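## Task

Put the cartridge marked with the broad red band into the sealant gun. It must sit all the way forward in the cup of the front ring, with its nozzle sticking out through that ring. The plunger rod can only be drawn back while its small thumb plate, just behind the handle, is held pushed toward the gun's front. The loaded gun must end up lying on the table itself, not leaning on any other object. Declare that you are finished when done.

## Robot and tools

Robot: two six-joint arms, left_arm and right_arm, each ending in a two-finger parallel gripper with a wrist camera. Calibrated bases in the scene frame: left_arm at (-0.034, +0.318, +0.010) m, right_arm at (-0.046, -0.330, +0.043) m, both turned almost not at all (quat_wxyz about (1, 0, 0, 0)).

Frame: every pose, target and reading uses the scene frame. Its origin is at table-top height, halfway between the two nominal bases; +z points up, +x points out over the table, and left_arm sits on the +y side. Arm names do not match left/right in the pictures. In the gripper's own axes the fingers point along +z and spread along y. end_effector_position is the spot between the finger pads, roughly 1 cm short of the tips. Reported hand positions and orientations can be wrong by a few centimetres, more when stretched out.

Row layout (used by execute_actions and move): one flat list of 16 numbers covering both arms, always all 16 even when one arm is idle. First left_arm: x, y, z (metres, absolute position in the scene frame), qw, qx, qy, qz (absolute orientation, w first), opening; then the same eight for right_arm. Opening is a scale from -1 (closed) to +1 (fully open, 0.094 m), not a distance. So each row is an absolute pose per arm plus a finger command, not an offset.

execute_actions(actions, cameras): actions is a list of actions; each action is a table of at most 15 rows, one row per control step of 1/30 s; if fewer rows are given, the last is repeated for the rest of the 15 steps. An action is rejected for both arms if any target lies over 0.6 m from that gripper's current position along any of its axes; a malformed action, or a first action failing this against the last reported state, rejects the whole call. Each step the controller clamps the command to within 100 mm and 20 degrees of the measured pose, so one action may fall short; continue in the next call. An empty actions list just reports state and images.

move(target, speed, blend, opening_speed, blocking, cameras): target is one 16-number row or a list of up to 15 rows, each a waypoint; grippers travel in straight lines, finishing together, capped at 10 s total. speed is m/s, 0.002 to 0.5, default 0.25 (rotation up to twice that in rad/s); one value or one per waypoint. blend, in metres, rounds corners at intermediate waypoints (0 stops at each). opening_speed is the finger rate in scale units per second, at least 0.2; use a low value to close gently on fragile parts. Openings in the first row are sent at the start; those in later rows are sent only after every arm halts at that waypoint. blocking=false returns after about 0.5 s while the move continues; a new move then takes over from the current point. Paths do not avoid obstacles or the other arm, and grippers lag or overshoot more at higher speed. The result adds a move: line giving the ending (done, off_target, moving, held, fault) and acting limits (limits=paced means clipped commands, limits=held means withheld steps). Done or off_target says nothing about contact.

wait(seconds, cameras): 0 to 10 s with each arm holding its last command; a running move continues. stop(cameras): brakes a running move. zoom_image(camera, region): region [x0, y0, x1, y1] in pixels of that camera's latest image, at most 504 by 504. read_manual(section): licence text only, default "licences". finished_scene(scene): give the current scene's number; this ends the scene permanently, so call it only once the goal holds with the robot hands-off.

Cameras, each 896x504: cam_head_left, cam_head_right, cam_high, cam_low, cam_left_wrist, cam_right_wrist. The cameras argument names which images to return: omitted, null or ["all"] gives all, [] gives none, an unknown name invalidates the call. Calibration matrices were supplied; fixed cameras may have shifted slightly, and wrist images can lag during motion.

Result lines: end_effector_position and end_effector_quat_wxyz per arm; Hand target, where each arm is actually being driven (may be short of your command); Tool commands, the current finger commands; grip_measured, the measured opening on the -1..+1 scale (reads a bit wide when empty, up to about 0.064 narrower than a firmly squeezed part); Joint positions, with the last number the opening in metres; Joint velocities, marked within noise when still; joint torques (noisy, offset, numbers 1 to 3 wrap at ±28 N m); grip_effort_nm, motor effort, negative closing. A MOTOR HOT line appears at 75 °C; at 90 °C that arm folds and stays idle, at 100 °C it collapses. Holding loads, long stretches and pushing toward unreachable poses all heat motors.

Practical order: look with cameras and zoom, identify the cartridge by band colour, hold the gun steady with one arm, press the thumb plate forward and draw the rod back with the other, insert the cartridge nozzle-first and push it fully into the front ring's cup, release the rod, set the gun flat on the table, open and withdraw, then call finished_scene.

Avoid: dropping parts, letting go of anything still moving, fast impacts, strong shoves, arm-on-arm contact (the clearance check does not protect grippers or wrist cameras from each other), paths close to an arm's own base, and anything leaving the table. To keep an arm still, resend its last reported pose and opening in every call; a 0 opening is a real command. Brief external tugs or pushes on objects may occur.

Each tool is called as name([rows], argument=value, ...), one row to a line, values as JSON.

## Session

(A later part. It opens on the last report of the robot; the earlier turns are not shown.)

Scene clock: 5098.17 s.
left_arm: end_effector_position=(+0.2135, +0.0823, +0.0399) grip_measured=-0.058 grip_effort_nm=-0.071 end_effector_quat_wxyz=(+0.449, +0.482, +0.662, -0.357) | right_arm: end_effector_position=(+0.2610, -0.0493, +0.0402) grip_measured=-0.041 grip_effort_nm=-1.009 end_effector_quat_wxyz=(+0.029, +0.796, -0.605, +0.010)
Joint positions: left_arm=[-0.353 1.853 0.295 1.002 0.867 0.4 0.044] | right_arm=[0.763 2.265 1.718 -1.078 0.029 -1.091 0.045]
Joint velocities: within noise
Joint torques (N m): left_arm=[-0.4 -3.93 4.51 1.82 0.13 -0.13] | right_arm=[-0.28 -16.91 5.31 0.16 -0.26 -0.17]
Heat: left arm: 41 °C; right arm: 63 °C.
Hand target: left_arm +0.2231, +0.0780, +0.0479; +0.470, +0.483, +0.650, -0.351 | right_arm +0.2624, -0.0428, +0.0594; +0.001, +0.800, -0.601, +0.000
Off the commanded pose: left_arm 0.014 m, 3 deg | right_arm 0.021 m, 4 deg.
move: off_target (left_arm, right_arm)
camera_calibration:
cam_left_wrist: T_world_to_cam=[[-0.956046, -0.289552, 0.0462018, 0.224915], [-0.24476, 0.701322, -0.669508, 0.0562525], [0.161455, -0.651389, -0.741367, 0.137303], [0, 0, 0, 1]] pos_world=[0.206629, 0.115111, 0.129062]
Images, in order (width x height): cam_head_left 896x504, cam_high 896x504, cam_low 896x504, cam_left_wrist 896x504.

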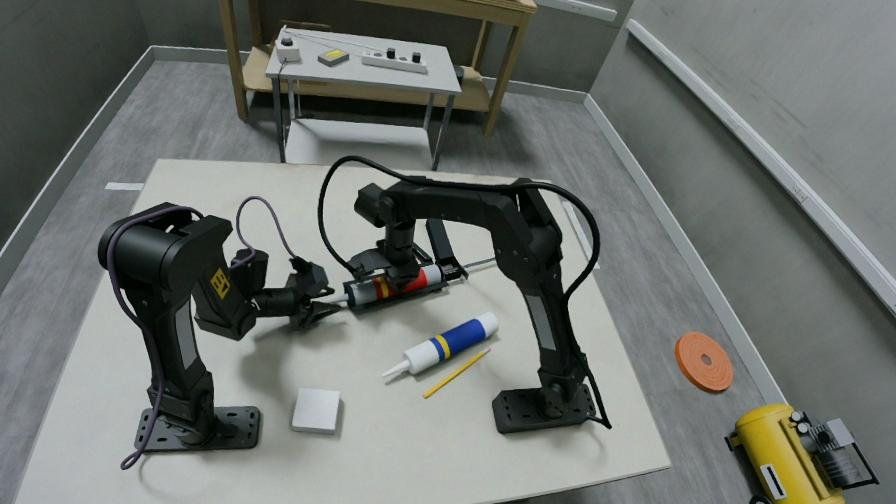

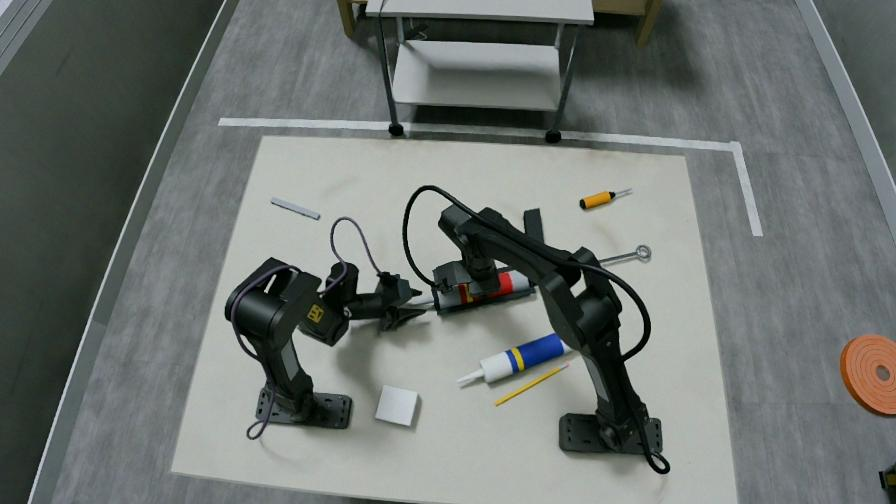

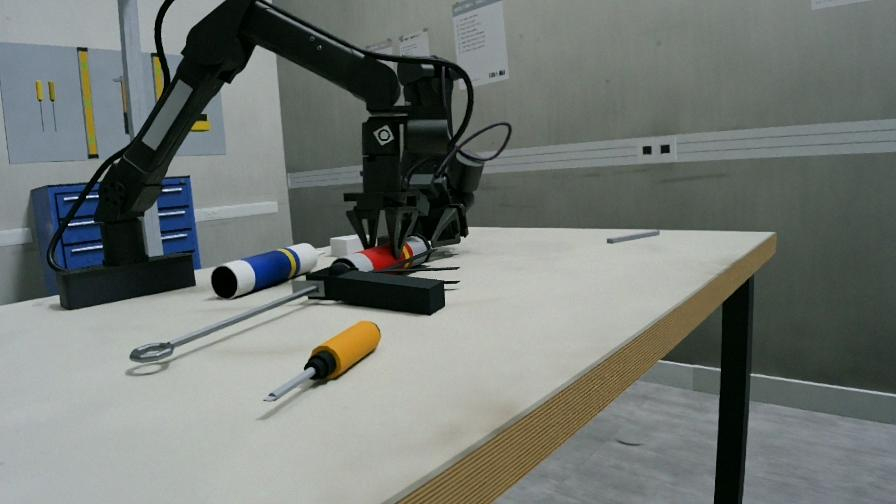

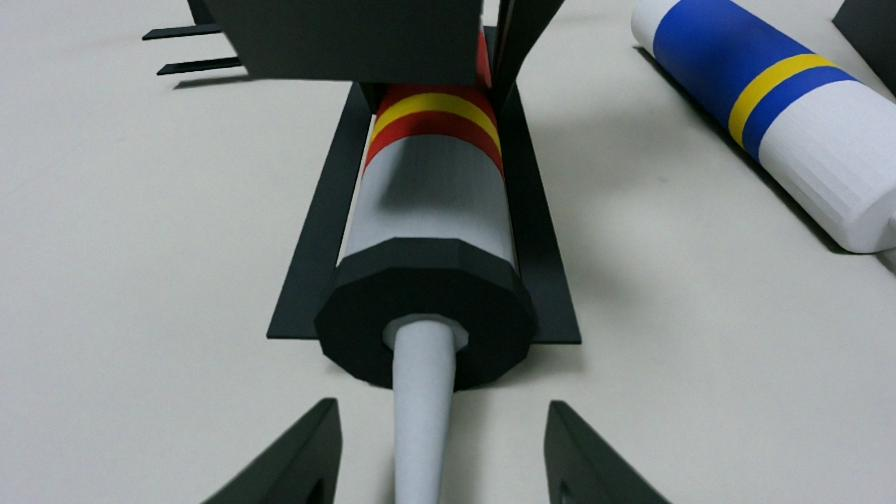

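move([
  [0.231,0.062,0.052,0.4719,0.4823,0.6495,-0.3505,-0.06,0.2625,-0.043,0.060,0.0,-0.7986,0.6018,0.0,-0.25],
], speed=0.05, cameras=["cam_left_wrist","cam_low","cam_high","cam_head_left"])

zoom_image(camera="cam_head_left", region=[250, 200, 450, 340])

Scene clock: 5109.90 s.
left_arm: end_effector_position=(+0.2223, +0.0669, +0.0451) grip_measured=-0.058 grip_effort_nm=-0.076 end_effector_quat_wxyz=(+0.454, +0.483, +0.659, -0.354) | right_arm: end_effector_position=(+0.2610, -0.0493, +0.0402) grip_measured=-0.041 grip_effort_nm=-1.009 end_effector_quat_wxyz=(+0.029, +0.796, -0.605, +0.010)
Joint positions: left_arm=[-0.405 1.86 0.341 1.004 0.818 0.363 0.044] | right_arm=[0.763 2.265 1.718 -1.078 0.029 -1.091 0.045]
Joint velocities: within noise
Joint torques (N m): left_arm=[-0.53 -4.26 4.77 1.78 0.11 -0.16] | right_arm=[-0.32 -16.95 5.24 0.17 -0.26 -0.15]
Heat: left arm: 41 °C; right arm: 65 °C.
Hand target: left_arm +0.2307, +0.0625, +0.0519; +0.472, +0.483, +0.650, -0.350 | right_arm +0.2626, -0.0431, +0.0595; +0.001, +0.799, -0.602, +0.000
Off the commanded pose: left_arm 0.012 m, 2 deg | right_arm 0.021 m, 4 deg.
move: off_target (left_arm, right_arm)
camera_calibration:
cam_left_wrist: T_world_to_cam=[[-0.955823, -0.291963, 0.0340596, 0.229182], [-0.237837, 0.700083, -0.673289, 0.0714074], [0.172731, -0.651645, -0.738595, 0.127051], [0, 0, 0, 1]] pos_world=[0.214095, 0.0997135, 0.134111]
Images, in order (width x height): cam_head_left 896x504, cam_high 896x504, cam_low 896x504, cam_left_wrist 896x504.

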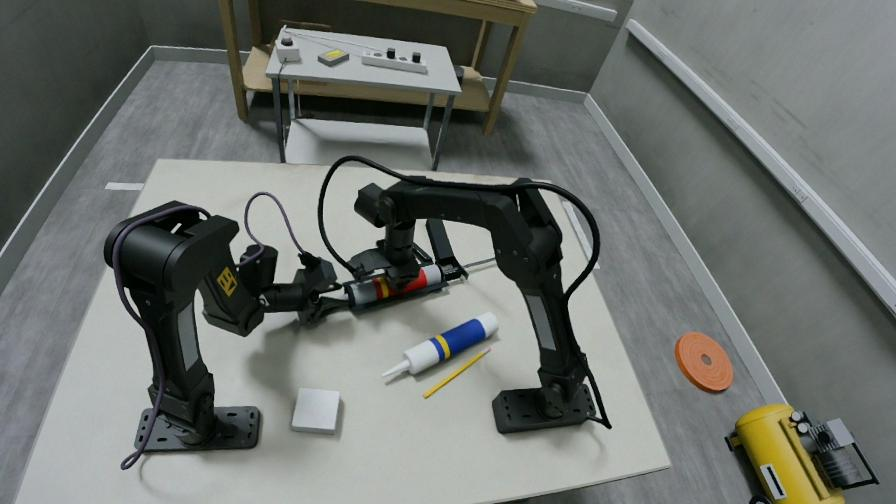

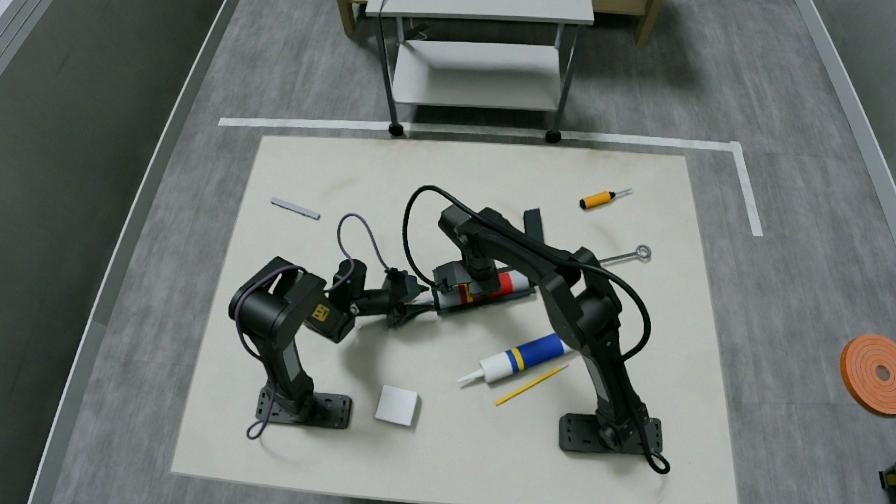

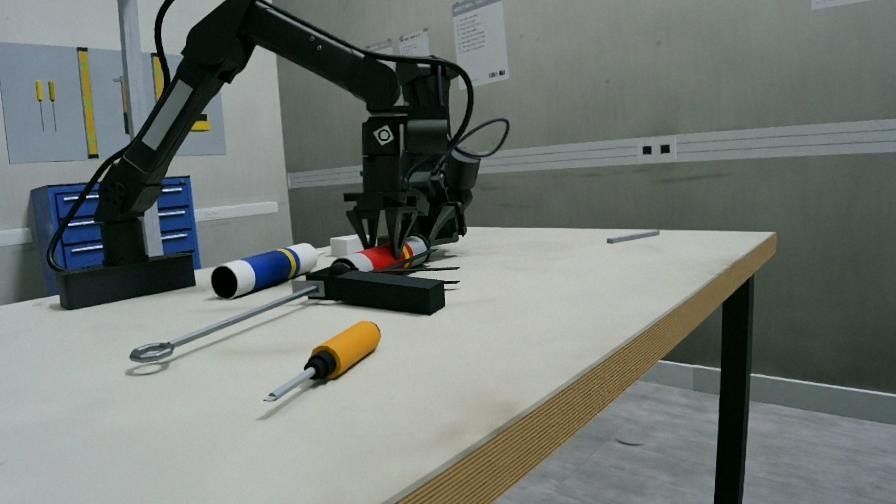

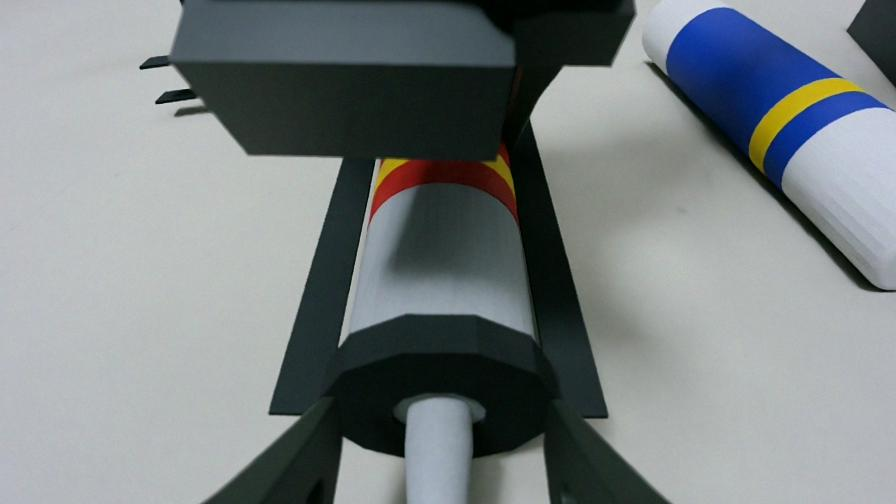

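Scaled by 2.520 from the camera's 896x504 image, which has a finer 1280x720 frame.

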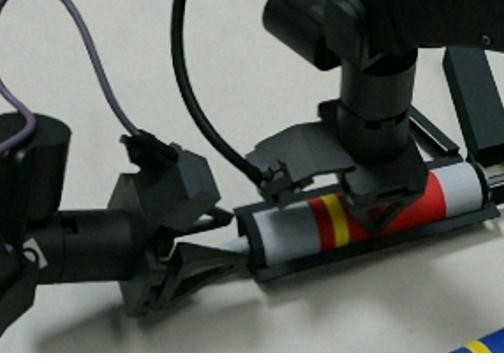

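move([
  [0.2345,0.048,0.052,0.4719,0.4823,0.6495,-0.3505,-0.06,0.2595,-0.033,0.058,0.0,-0.7986,0.6018,0.0,-0.25],
], speed=0.04, cameras=["cam_left_wrist"])

zoom_image(camera="cam_left_wrist", region=[250, 130, 650, 504])

Scene clock: 5126.67 s.
left_arm: end_effector_position=(+0.2248, +0.0604, +0.0444) grip_measured=-0.058 grip_effort_nm=-0.076 end_effector_quat_wxyz=(+0.452, +0.480, +0.663, -0.356) | right_arm: end_effector_position=(+0.2611, -0.0511, +0.0403) grip_measured=-0.041 grip_effort_nm=-1.009 end_effector_quat_wxyz=(+0.032, +0.797, -0.603, +0.013)
Joint positions: left_arm=[-0.427 1.876 0.359 1.01 0.798 0.337 0.044] | right_arm=[0.763 2.265 1.718 -1.083 0.036 -1.094 0.045]
Joint velocities: within noise
Joint torques (N m): left_arm=[-1.72 -4.04 5.76 1.81 -0.08 -0.18] | right_arm=[1.51 -15.34 7.32 0.15 -0.33 0.06]
Heat: left arm: 41 °C; right arm: 67 °C.
Hand target: left_arm +0.2363, +0.0513, +0.0522; +0.473, +0.479, +0.652, -0.348 | right_arm +0.2593, -0.0336, +0.0579; +0.001, +0.800, -0.600, +0.000
Off the commanded pose: left_arm 0.017 m, 3 deg | right_arm 0.025 m, 4 deg.
move: off_target (left_arm, right_arm)
camera_calibration:
cam_left_wrist: T_world_to_cam=[[-0.953986, -0.296419, 0.0452413, 0.229167], [-0.248701, 0.697902, -0.671625, 0.0785772], [0.167509, -0.651972, -0.739509, 0.123156], [0, 0, 0, 1]] pos_world=[0.217534, 0.0933844, 0.133482]
Images, in order (width x height): cam_left_wrist 896x504.

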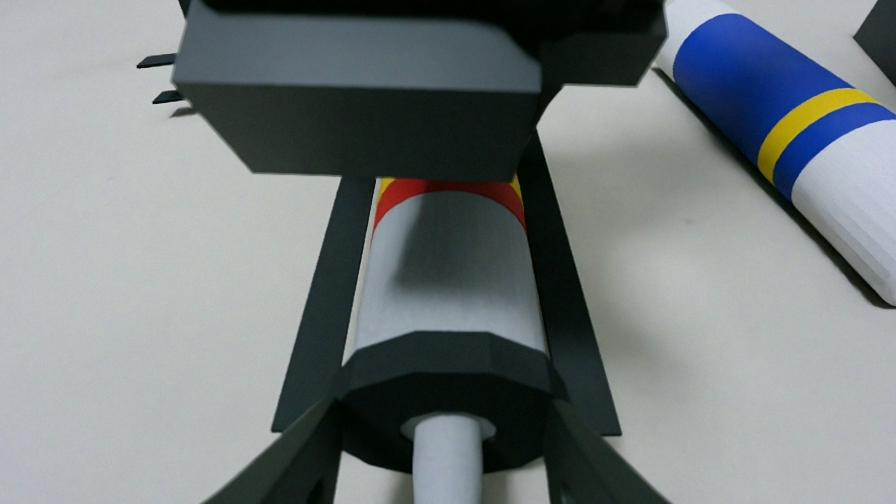

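Scaled by 1.260 from the camera's 896x504 image, which has a finer 1280x720 frame.

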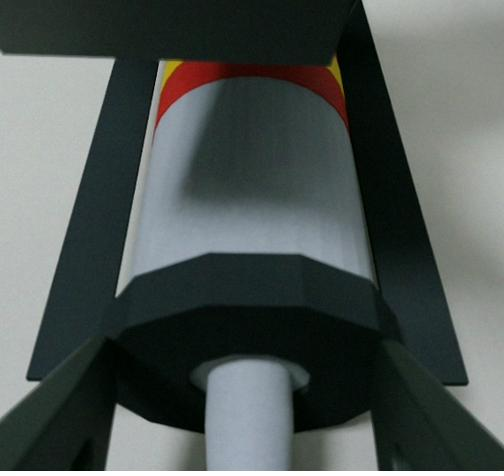

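move([
  [0.224,0.078,0.052,0.4719,0.4823,0.6495,-0.3505,-0.06,0.2605,-0.040,0.058,0.0,-0.7986,0.6018,0.0,-0.25],
  [0.19,0.1484,0.086,0.4719,0.4823,0.6495,-0.3505,-0.06,0.2605,-0.044,0.052,0.0,-0.7986,0.6018,0.0,-0.25],
], speed=0.08, cameras=["cam_left_wrist","cam_low"])

zoom_image(camera="cam_left_wrist", region=[300, 50, 600, 400])

zoom_image(camera="cam_low", region=[290, 200, 450, 310])

Scene clock: 5145.33 s.
left_arm: end_effector_position=(+0.1872, +0.1484, +0.0747) grip_measured=-0.058 grip_effort_nm=-0.081 end_effector_quat_wxyz=(+0.465, +0.471, +0.665, -0.346) | right_arm: end_effector_position=(+0.2607, -0.0510, +0.0397) grip_measured=-0.041 grip_effort_nm=-1.009 end_effector_quat_wxyz=(+0.025, +0.797, -0.604, +0.013)
Joint positions: left_arm=[-0.06 1.397 0.195 0.444 1.073 0.67 0.044] | right_arm=[0.763 2.25 1.69 -1.055 0.035 -1.094 0.045]
Joint velocities: within noise
Joint torques (N m): left_arm=[0.43 -4.62 6.72 0.7 0.64 0.16] | right_arm=[-0.18 -15.5 4.92 0.3 -0.32 -0.11]
Heat: left arm: 43 °C; right arm: 65 °C.
Hand target: left_arm +0.1895, +0.1467, +0.0867; +0.473, +0.478, +0.650, -0.354 | right_arm +0.2605, -0.0439, +0.0517; +0.000, +0.799, -0.602, +0.000
Off the commanded pose: left_arm 0.012 m, 2 deg | right_arm 0.014 m, 3 deg.
move: off_target (left_arm, right_arm)
camera_calibration:
cam_left_wrist: T_world_to_cam=[[-0.945024, -0.325688, 0.0292768, 0.221793], [-0.257589, 0.686284, -0.680192, 0.0321467], [0.201438, -0.65034, -0.732449, 0.202103], [0, 0, 0, 1]] pos_world=[0.177169, 0.181609, 0.163403]
Images, in order (width x height): cam_low 896x504, cam_left_wrist 896x504.

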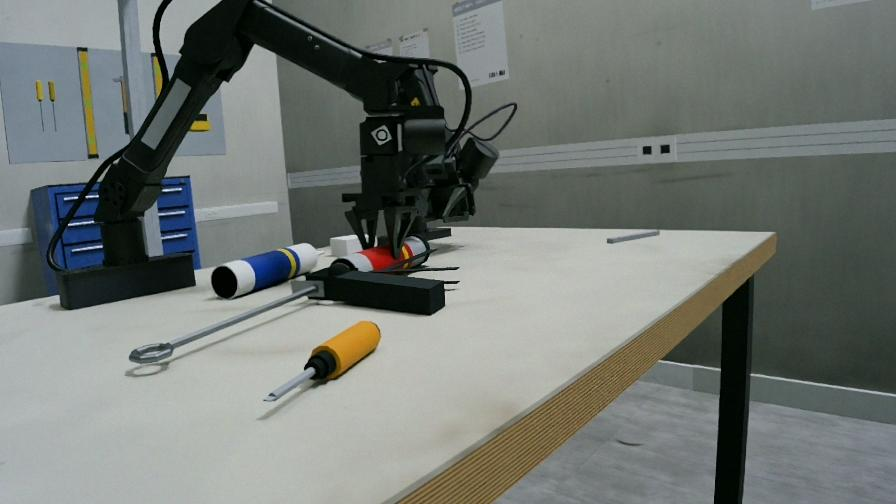

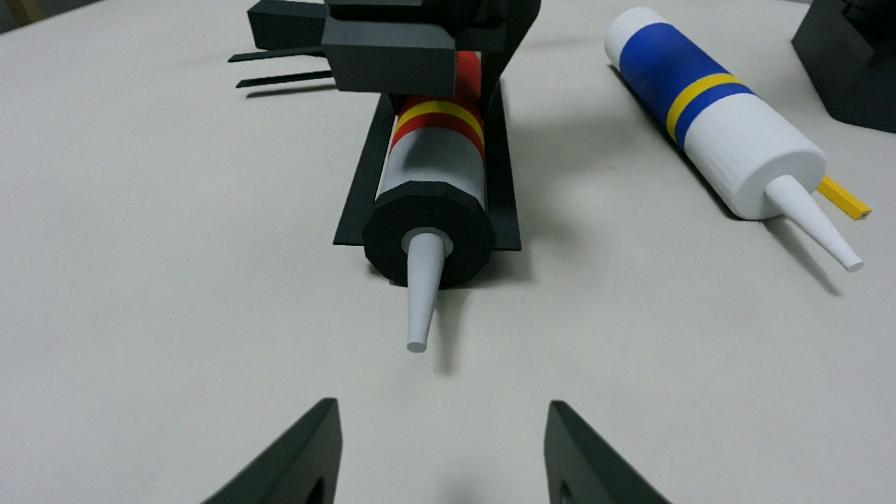

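Scaled by 1.440 from the camera's 896x504 image, which has a finer 1280x720 frame.

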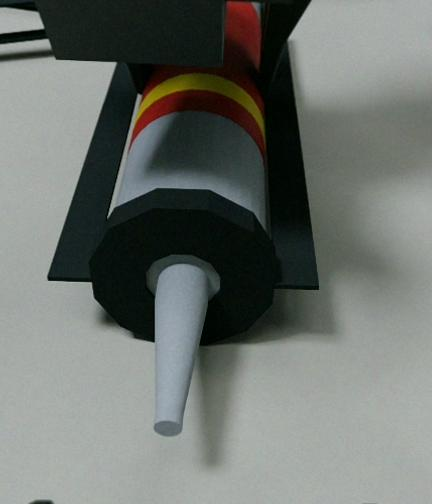

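Scaled by 3.150 from the camera's 896x504 image, which has a finer 1280x720 frame.

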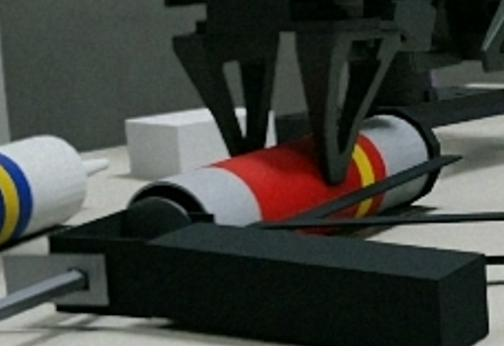

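move([
  [0.19,0.1484,0.086,0.4719,0.4823,0.6495,-0.3505,-0.06,0.2605,-0.050,0.046,0.0,-0.7986,0.6018,0.0,0.3],
], speed=0.04, opening_speed=0.4, cameras=["cam_left_wrist","cam_right_wrist"])

Scene clock: 5155.03 s.
left_arm: end_effector_position=(+0.1873, +0.1481, +0.0746) grip_measured=-0.058 grip_effort_nm=-0.071 end_effector_quat_wxyz=(+0.464, +0.477, +0.662, -0.344) | right_arm: end_effector_position=(+0.2591, -0.0515, +0.0383) grip_measured=+0.298 grip_effort_nm=0.139 end_effector_quat_wxyz=(+0.015, +0.796, -0.605, +0.006)
Joint positions: left_arm=[-0.062 1.397 0.203 0.425 1.073 0.691 0.044] | right_arm=[0.757 2.23 1.652 -1.02 0.016 -1.099 0.061]
Joint velocities: within noise
Joint torques (N m): left_arm=[0.58 -4.49 6.6 0.68 0.69 0.2] | right_arm=[-0.53 -14.41 4.88 0.26 -0.14 -0.15]
Heat: left arm: 40 °C; right arm: 62 °C.
Hand target: left_arm +0.1887, +0.1465, +0.0856; +0.471, +0.483, +0.648, -0.353 | right_arm +0.2602, -0.0501, +0.0460; +0.001, +0.799, -0.602, +0.000
Off the commanded pose: left_arm 0.012 m, 2 deg | right_arm 0.008 m, 2 deg.
move: off_target (left_arm)
camera_calibration:
cam_left_wrist: T_world_to_cam=[[-0.948007, -0.317686, 0.0189414, 0.221977], [-0.245813, 0.693132, -0.677601, 0.0289645], [0.202135, -0.647027, -0.735185, 0.201347], [0, 0, 0, 1]] pos_world=[0.176856, 0.18072, 0.163449]
cam_right_wrist: T_world_to_cam=[[0.966678, 0.255924, -0.00609233, -0.236721], [0.233565, -0.871983, 0.430224, -0.0818038], [0.104792, -0.417311, -0.902702, 0.068543], [0, 0, 0, 1]] pos_world=[0.240757, 0.0178547, 0.0956257]
Images, in order (width x height): cam_left_wrist 896x504, cam_right_wrist 896x504.

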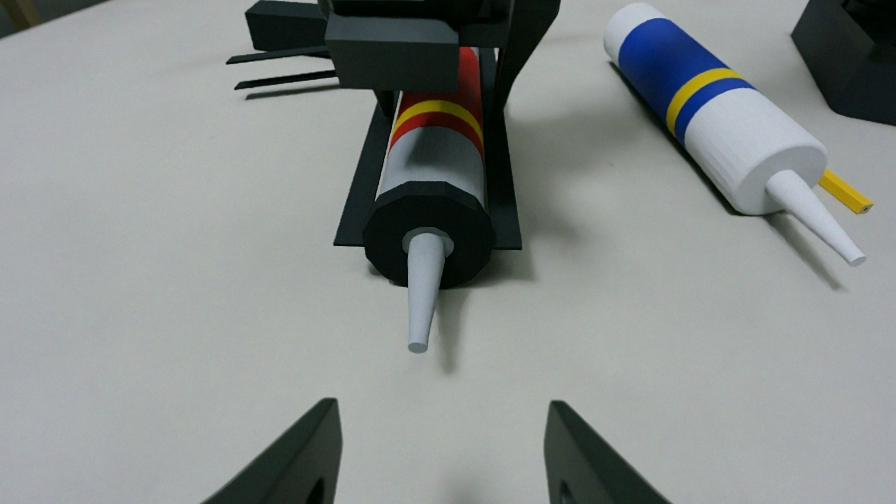

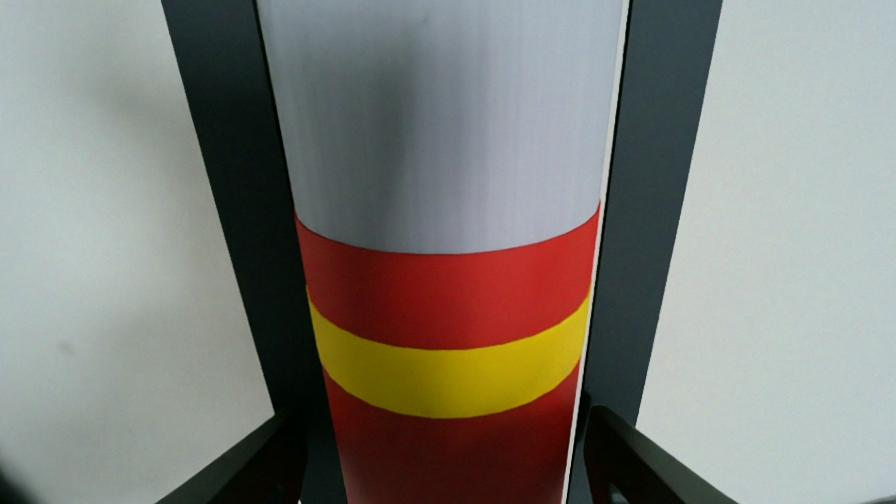

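move([
  [0.19,0.1484,0.086,0.4719,0.4823,0.6495,-0.3505,-0.06,0.2605,-0.050,0.09,0.0,-0.7986,0.6018,0.0,0.35],
  [0.19,0.1484,0.086,0.4719,0.4823,0.6495,-0.3505,-0.06,0.2605,-0.050,0.16,0.0,-0.7986,0.6018,0.0,0.35],
  [0.19,0.1484,0.10,0.4719,0.4823,0.6495,-0.3505,-0.06,0.19,-0.26,0.22,0.0,-0.7986,0.6018,0.0,0.35],
], speed=0.12, blend=[0.01,0.02,0])

zoom_image(camera="cam_low", region=[110, 210, 500, 420])

zoom_image(camera="cam_high", region=[390, 200, 680, 360])

zoom_image(camera="cam_left_wrist", region=[280, 0, 600, 400])

Scene clock: 5173.13 s.
left_arm: end_effector_position=(+0.1893, +0.1497, +0.0875) grip_measured=-0.058 grip_effort_nm=-0.076 end_effector_quat_wxyz=(+0.467, +0.478, +0.661, -0.340) | right_arm: end_effector_position=(+0.1995, -0.2561, +0.2212) grip_measured=+0.348 grip_effort_nm=0.139 end_effector_quat_wxyz=(-0.005, +0.793, -0.609, +0.009)
Joint positions: left_arm=[-0.054 1.314 0.232 0.313 1.073 0.702 0.044] | right_arm=[0.306 1.507 1.445 -1.489 0.009 -1.539 0.063]
Joint velocities: within noise
Joint torques (N m): left_arm=[0.49 -4.41 7.2 0.73 0.7 0.13] | right_arm=[-0.43 -6.79 5 -0.01 -0.16 -0.17]
Heat: left arm: 38 °C; right arm: 60 °C.
Hand target: left_arm +0.1907, +0.1481, +0.0999; +0.475, +0.484, +0.647, -0.348 | right_arm +0.1901, -0.2572, +0.2213; -0.002, +0.796, -0.605, -0.003
Off the commanded pose: left_arm 0.013 m, 2 deg | right_arm 0.010 m, 2 deg.
move: off_target (left_arm)
camera_calibration:
cam_left_wrist: T_world_to_cam=[[-0.946829, -0.321615, 0.00881542, 0.225427], [-0.242128, 0.694243, -0.677791, 0.0362163], [0.211868, -0.643887, -0.735201, 0.209203], [0, 0, 0, 1]] pos_world=[0.177886, 0.182061, 0.176366]
cam_right_wrist: T_world_to_cam=[[0.969018, 0.245226, 0.0294569, -0.136642], [0.211685, -0.886028, 0.412485, -0.320296], [0.127252, -0.39347, -0.910488, 0.157783], [0, 0, 0, 1]] pos_world=[0.180133, -0.1882, 0.279801]

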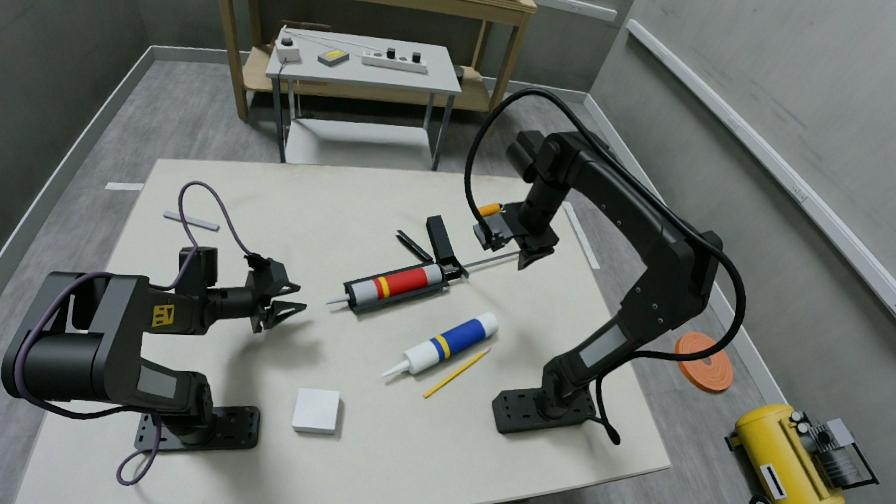

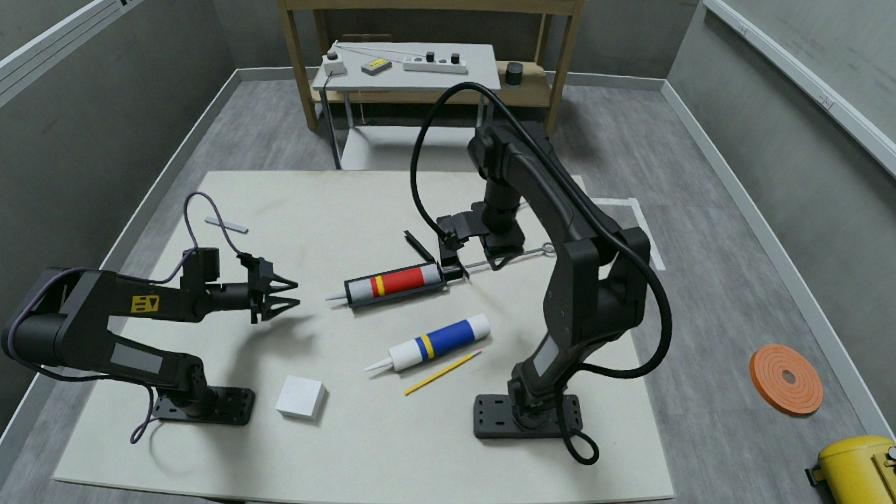

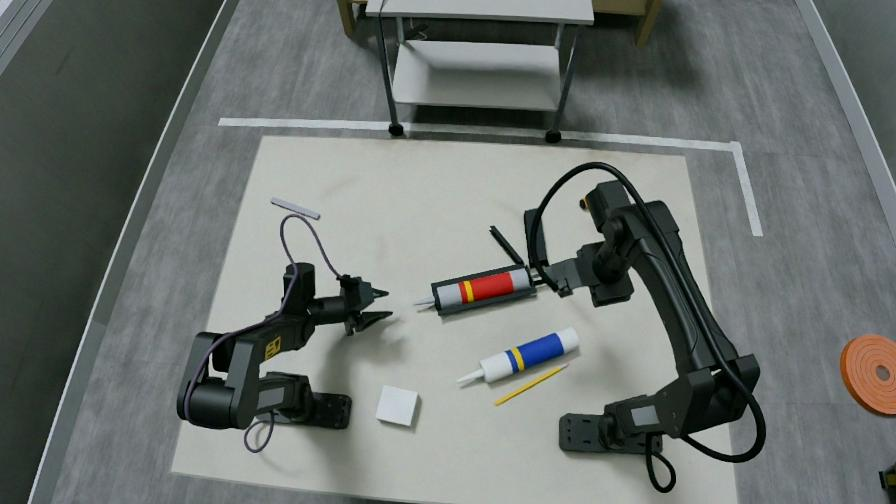

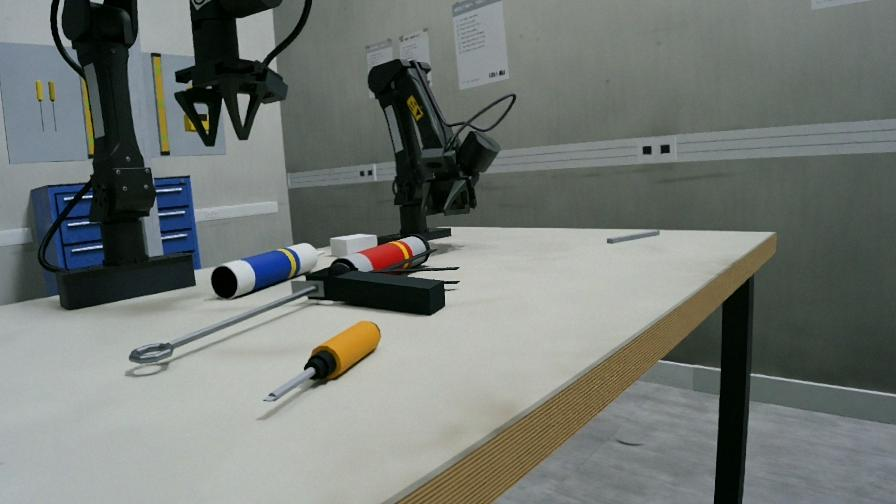

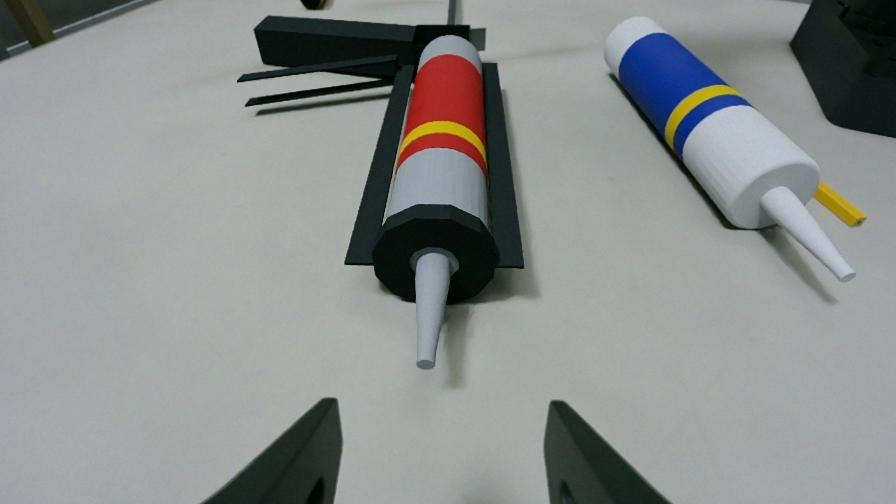

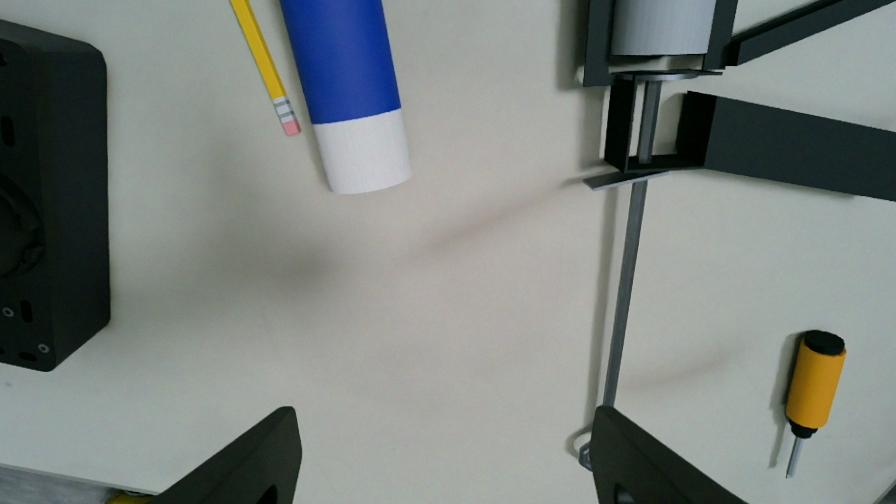

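Scaled by 1.292 from the camera's 896x504 image, which has a finer 1280x720 frame.

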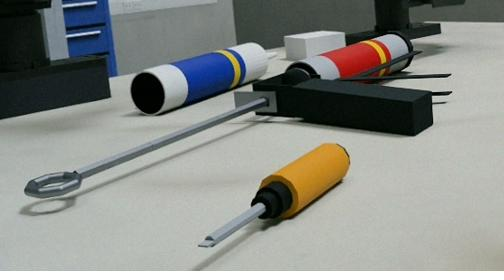

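Scaled by 1.738 from the camera's 896x504 image, which has a finer 1280x720 frame.

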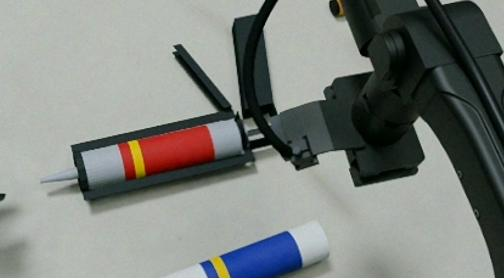

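Scaled by 1.260 from the camera's 896x504 image, which has a finer 1280x720 frame.

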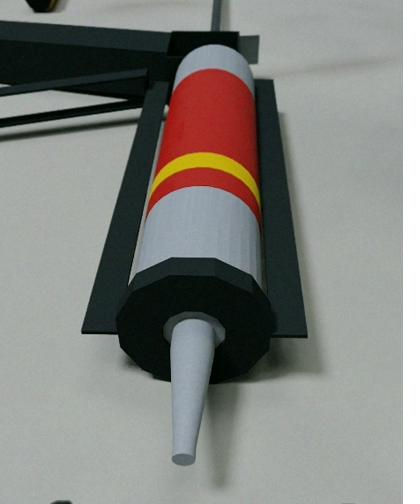

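finished_scene(scene=2)

The scene is finished: the task was done.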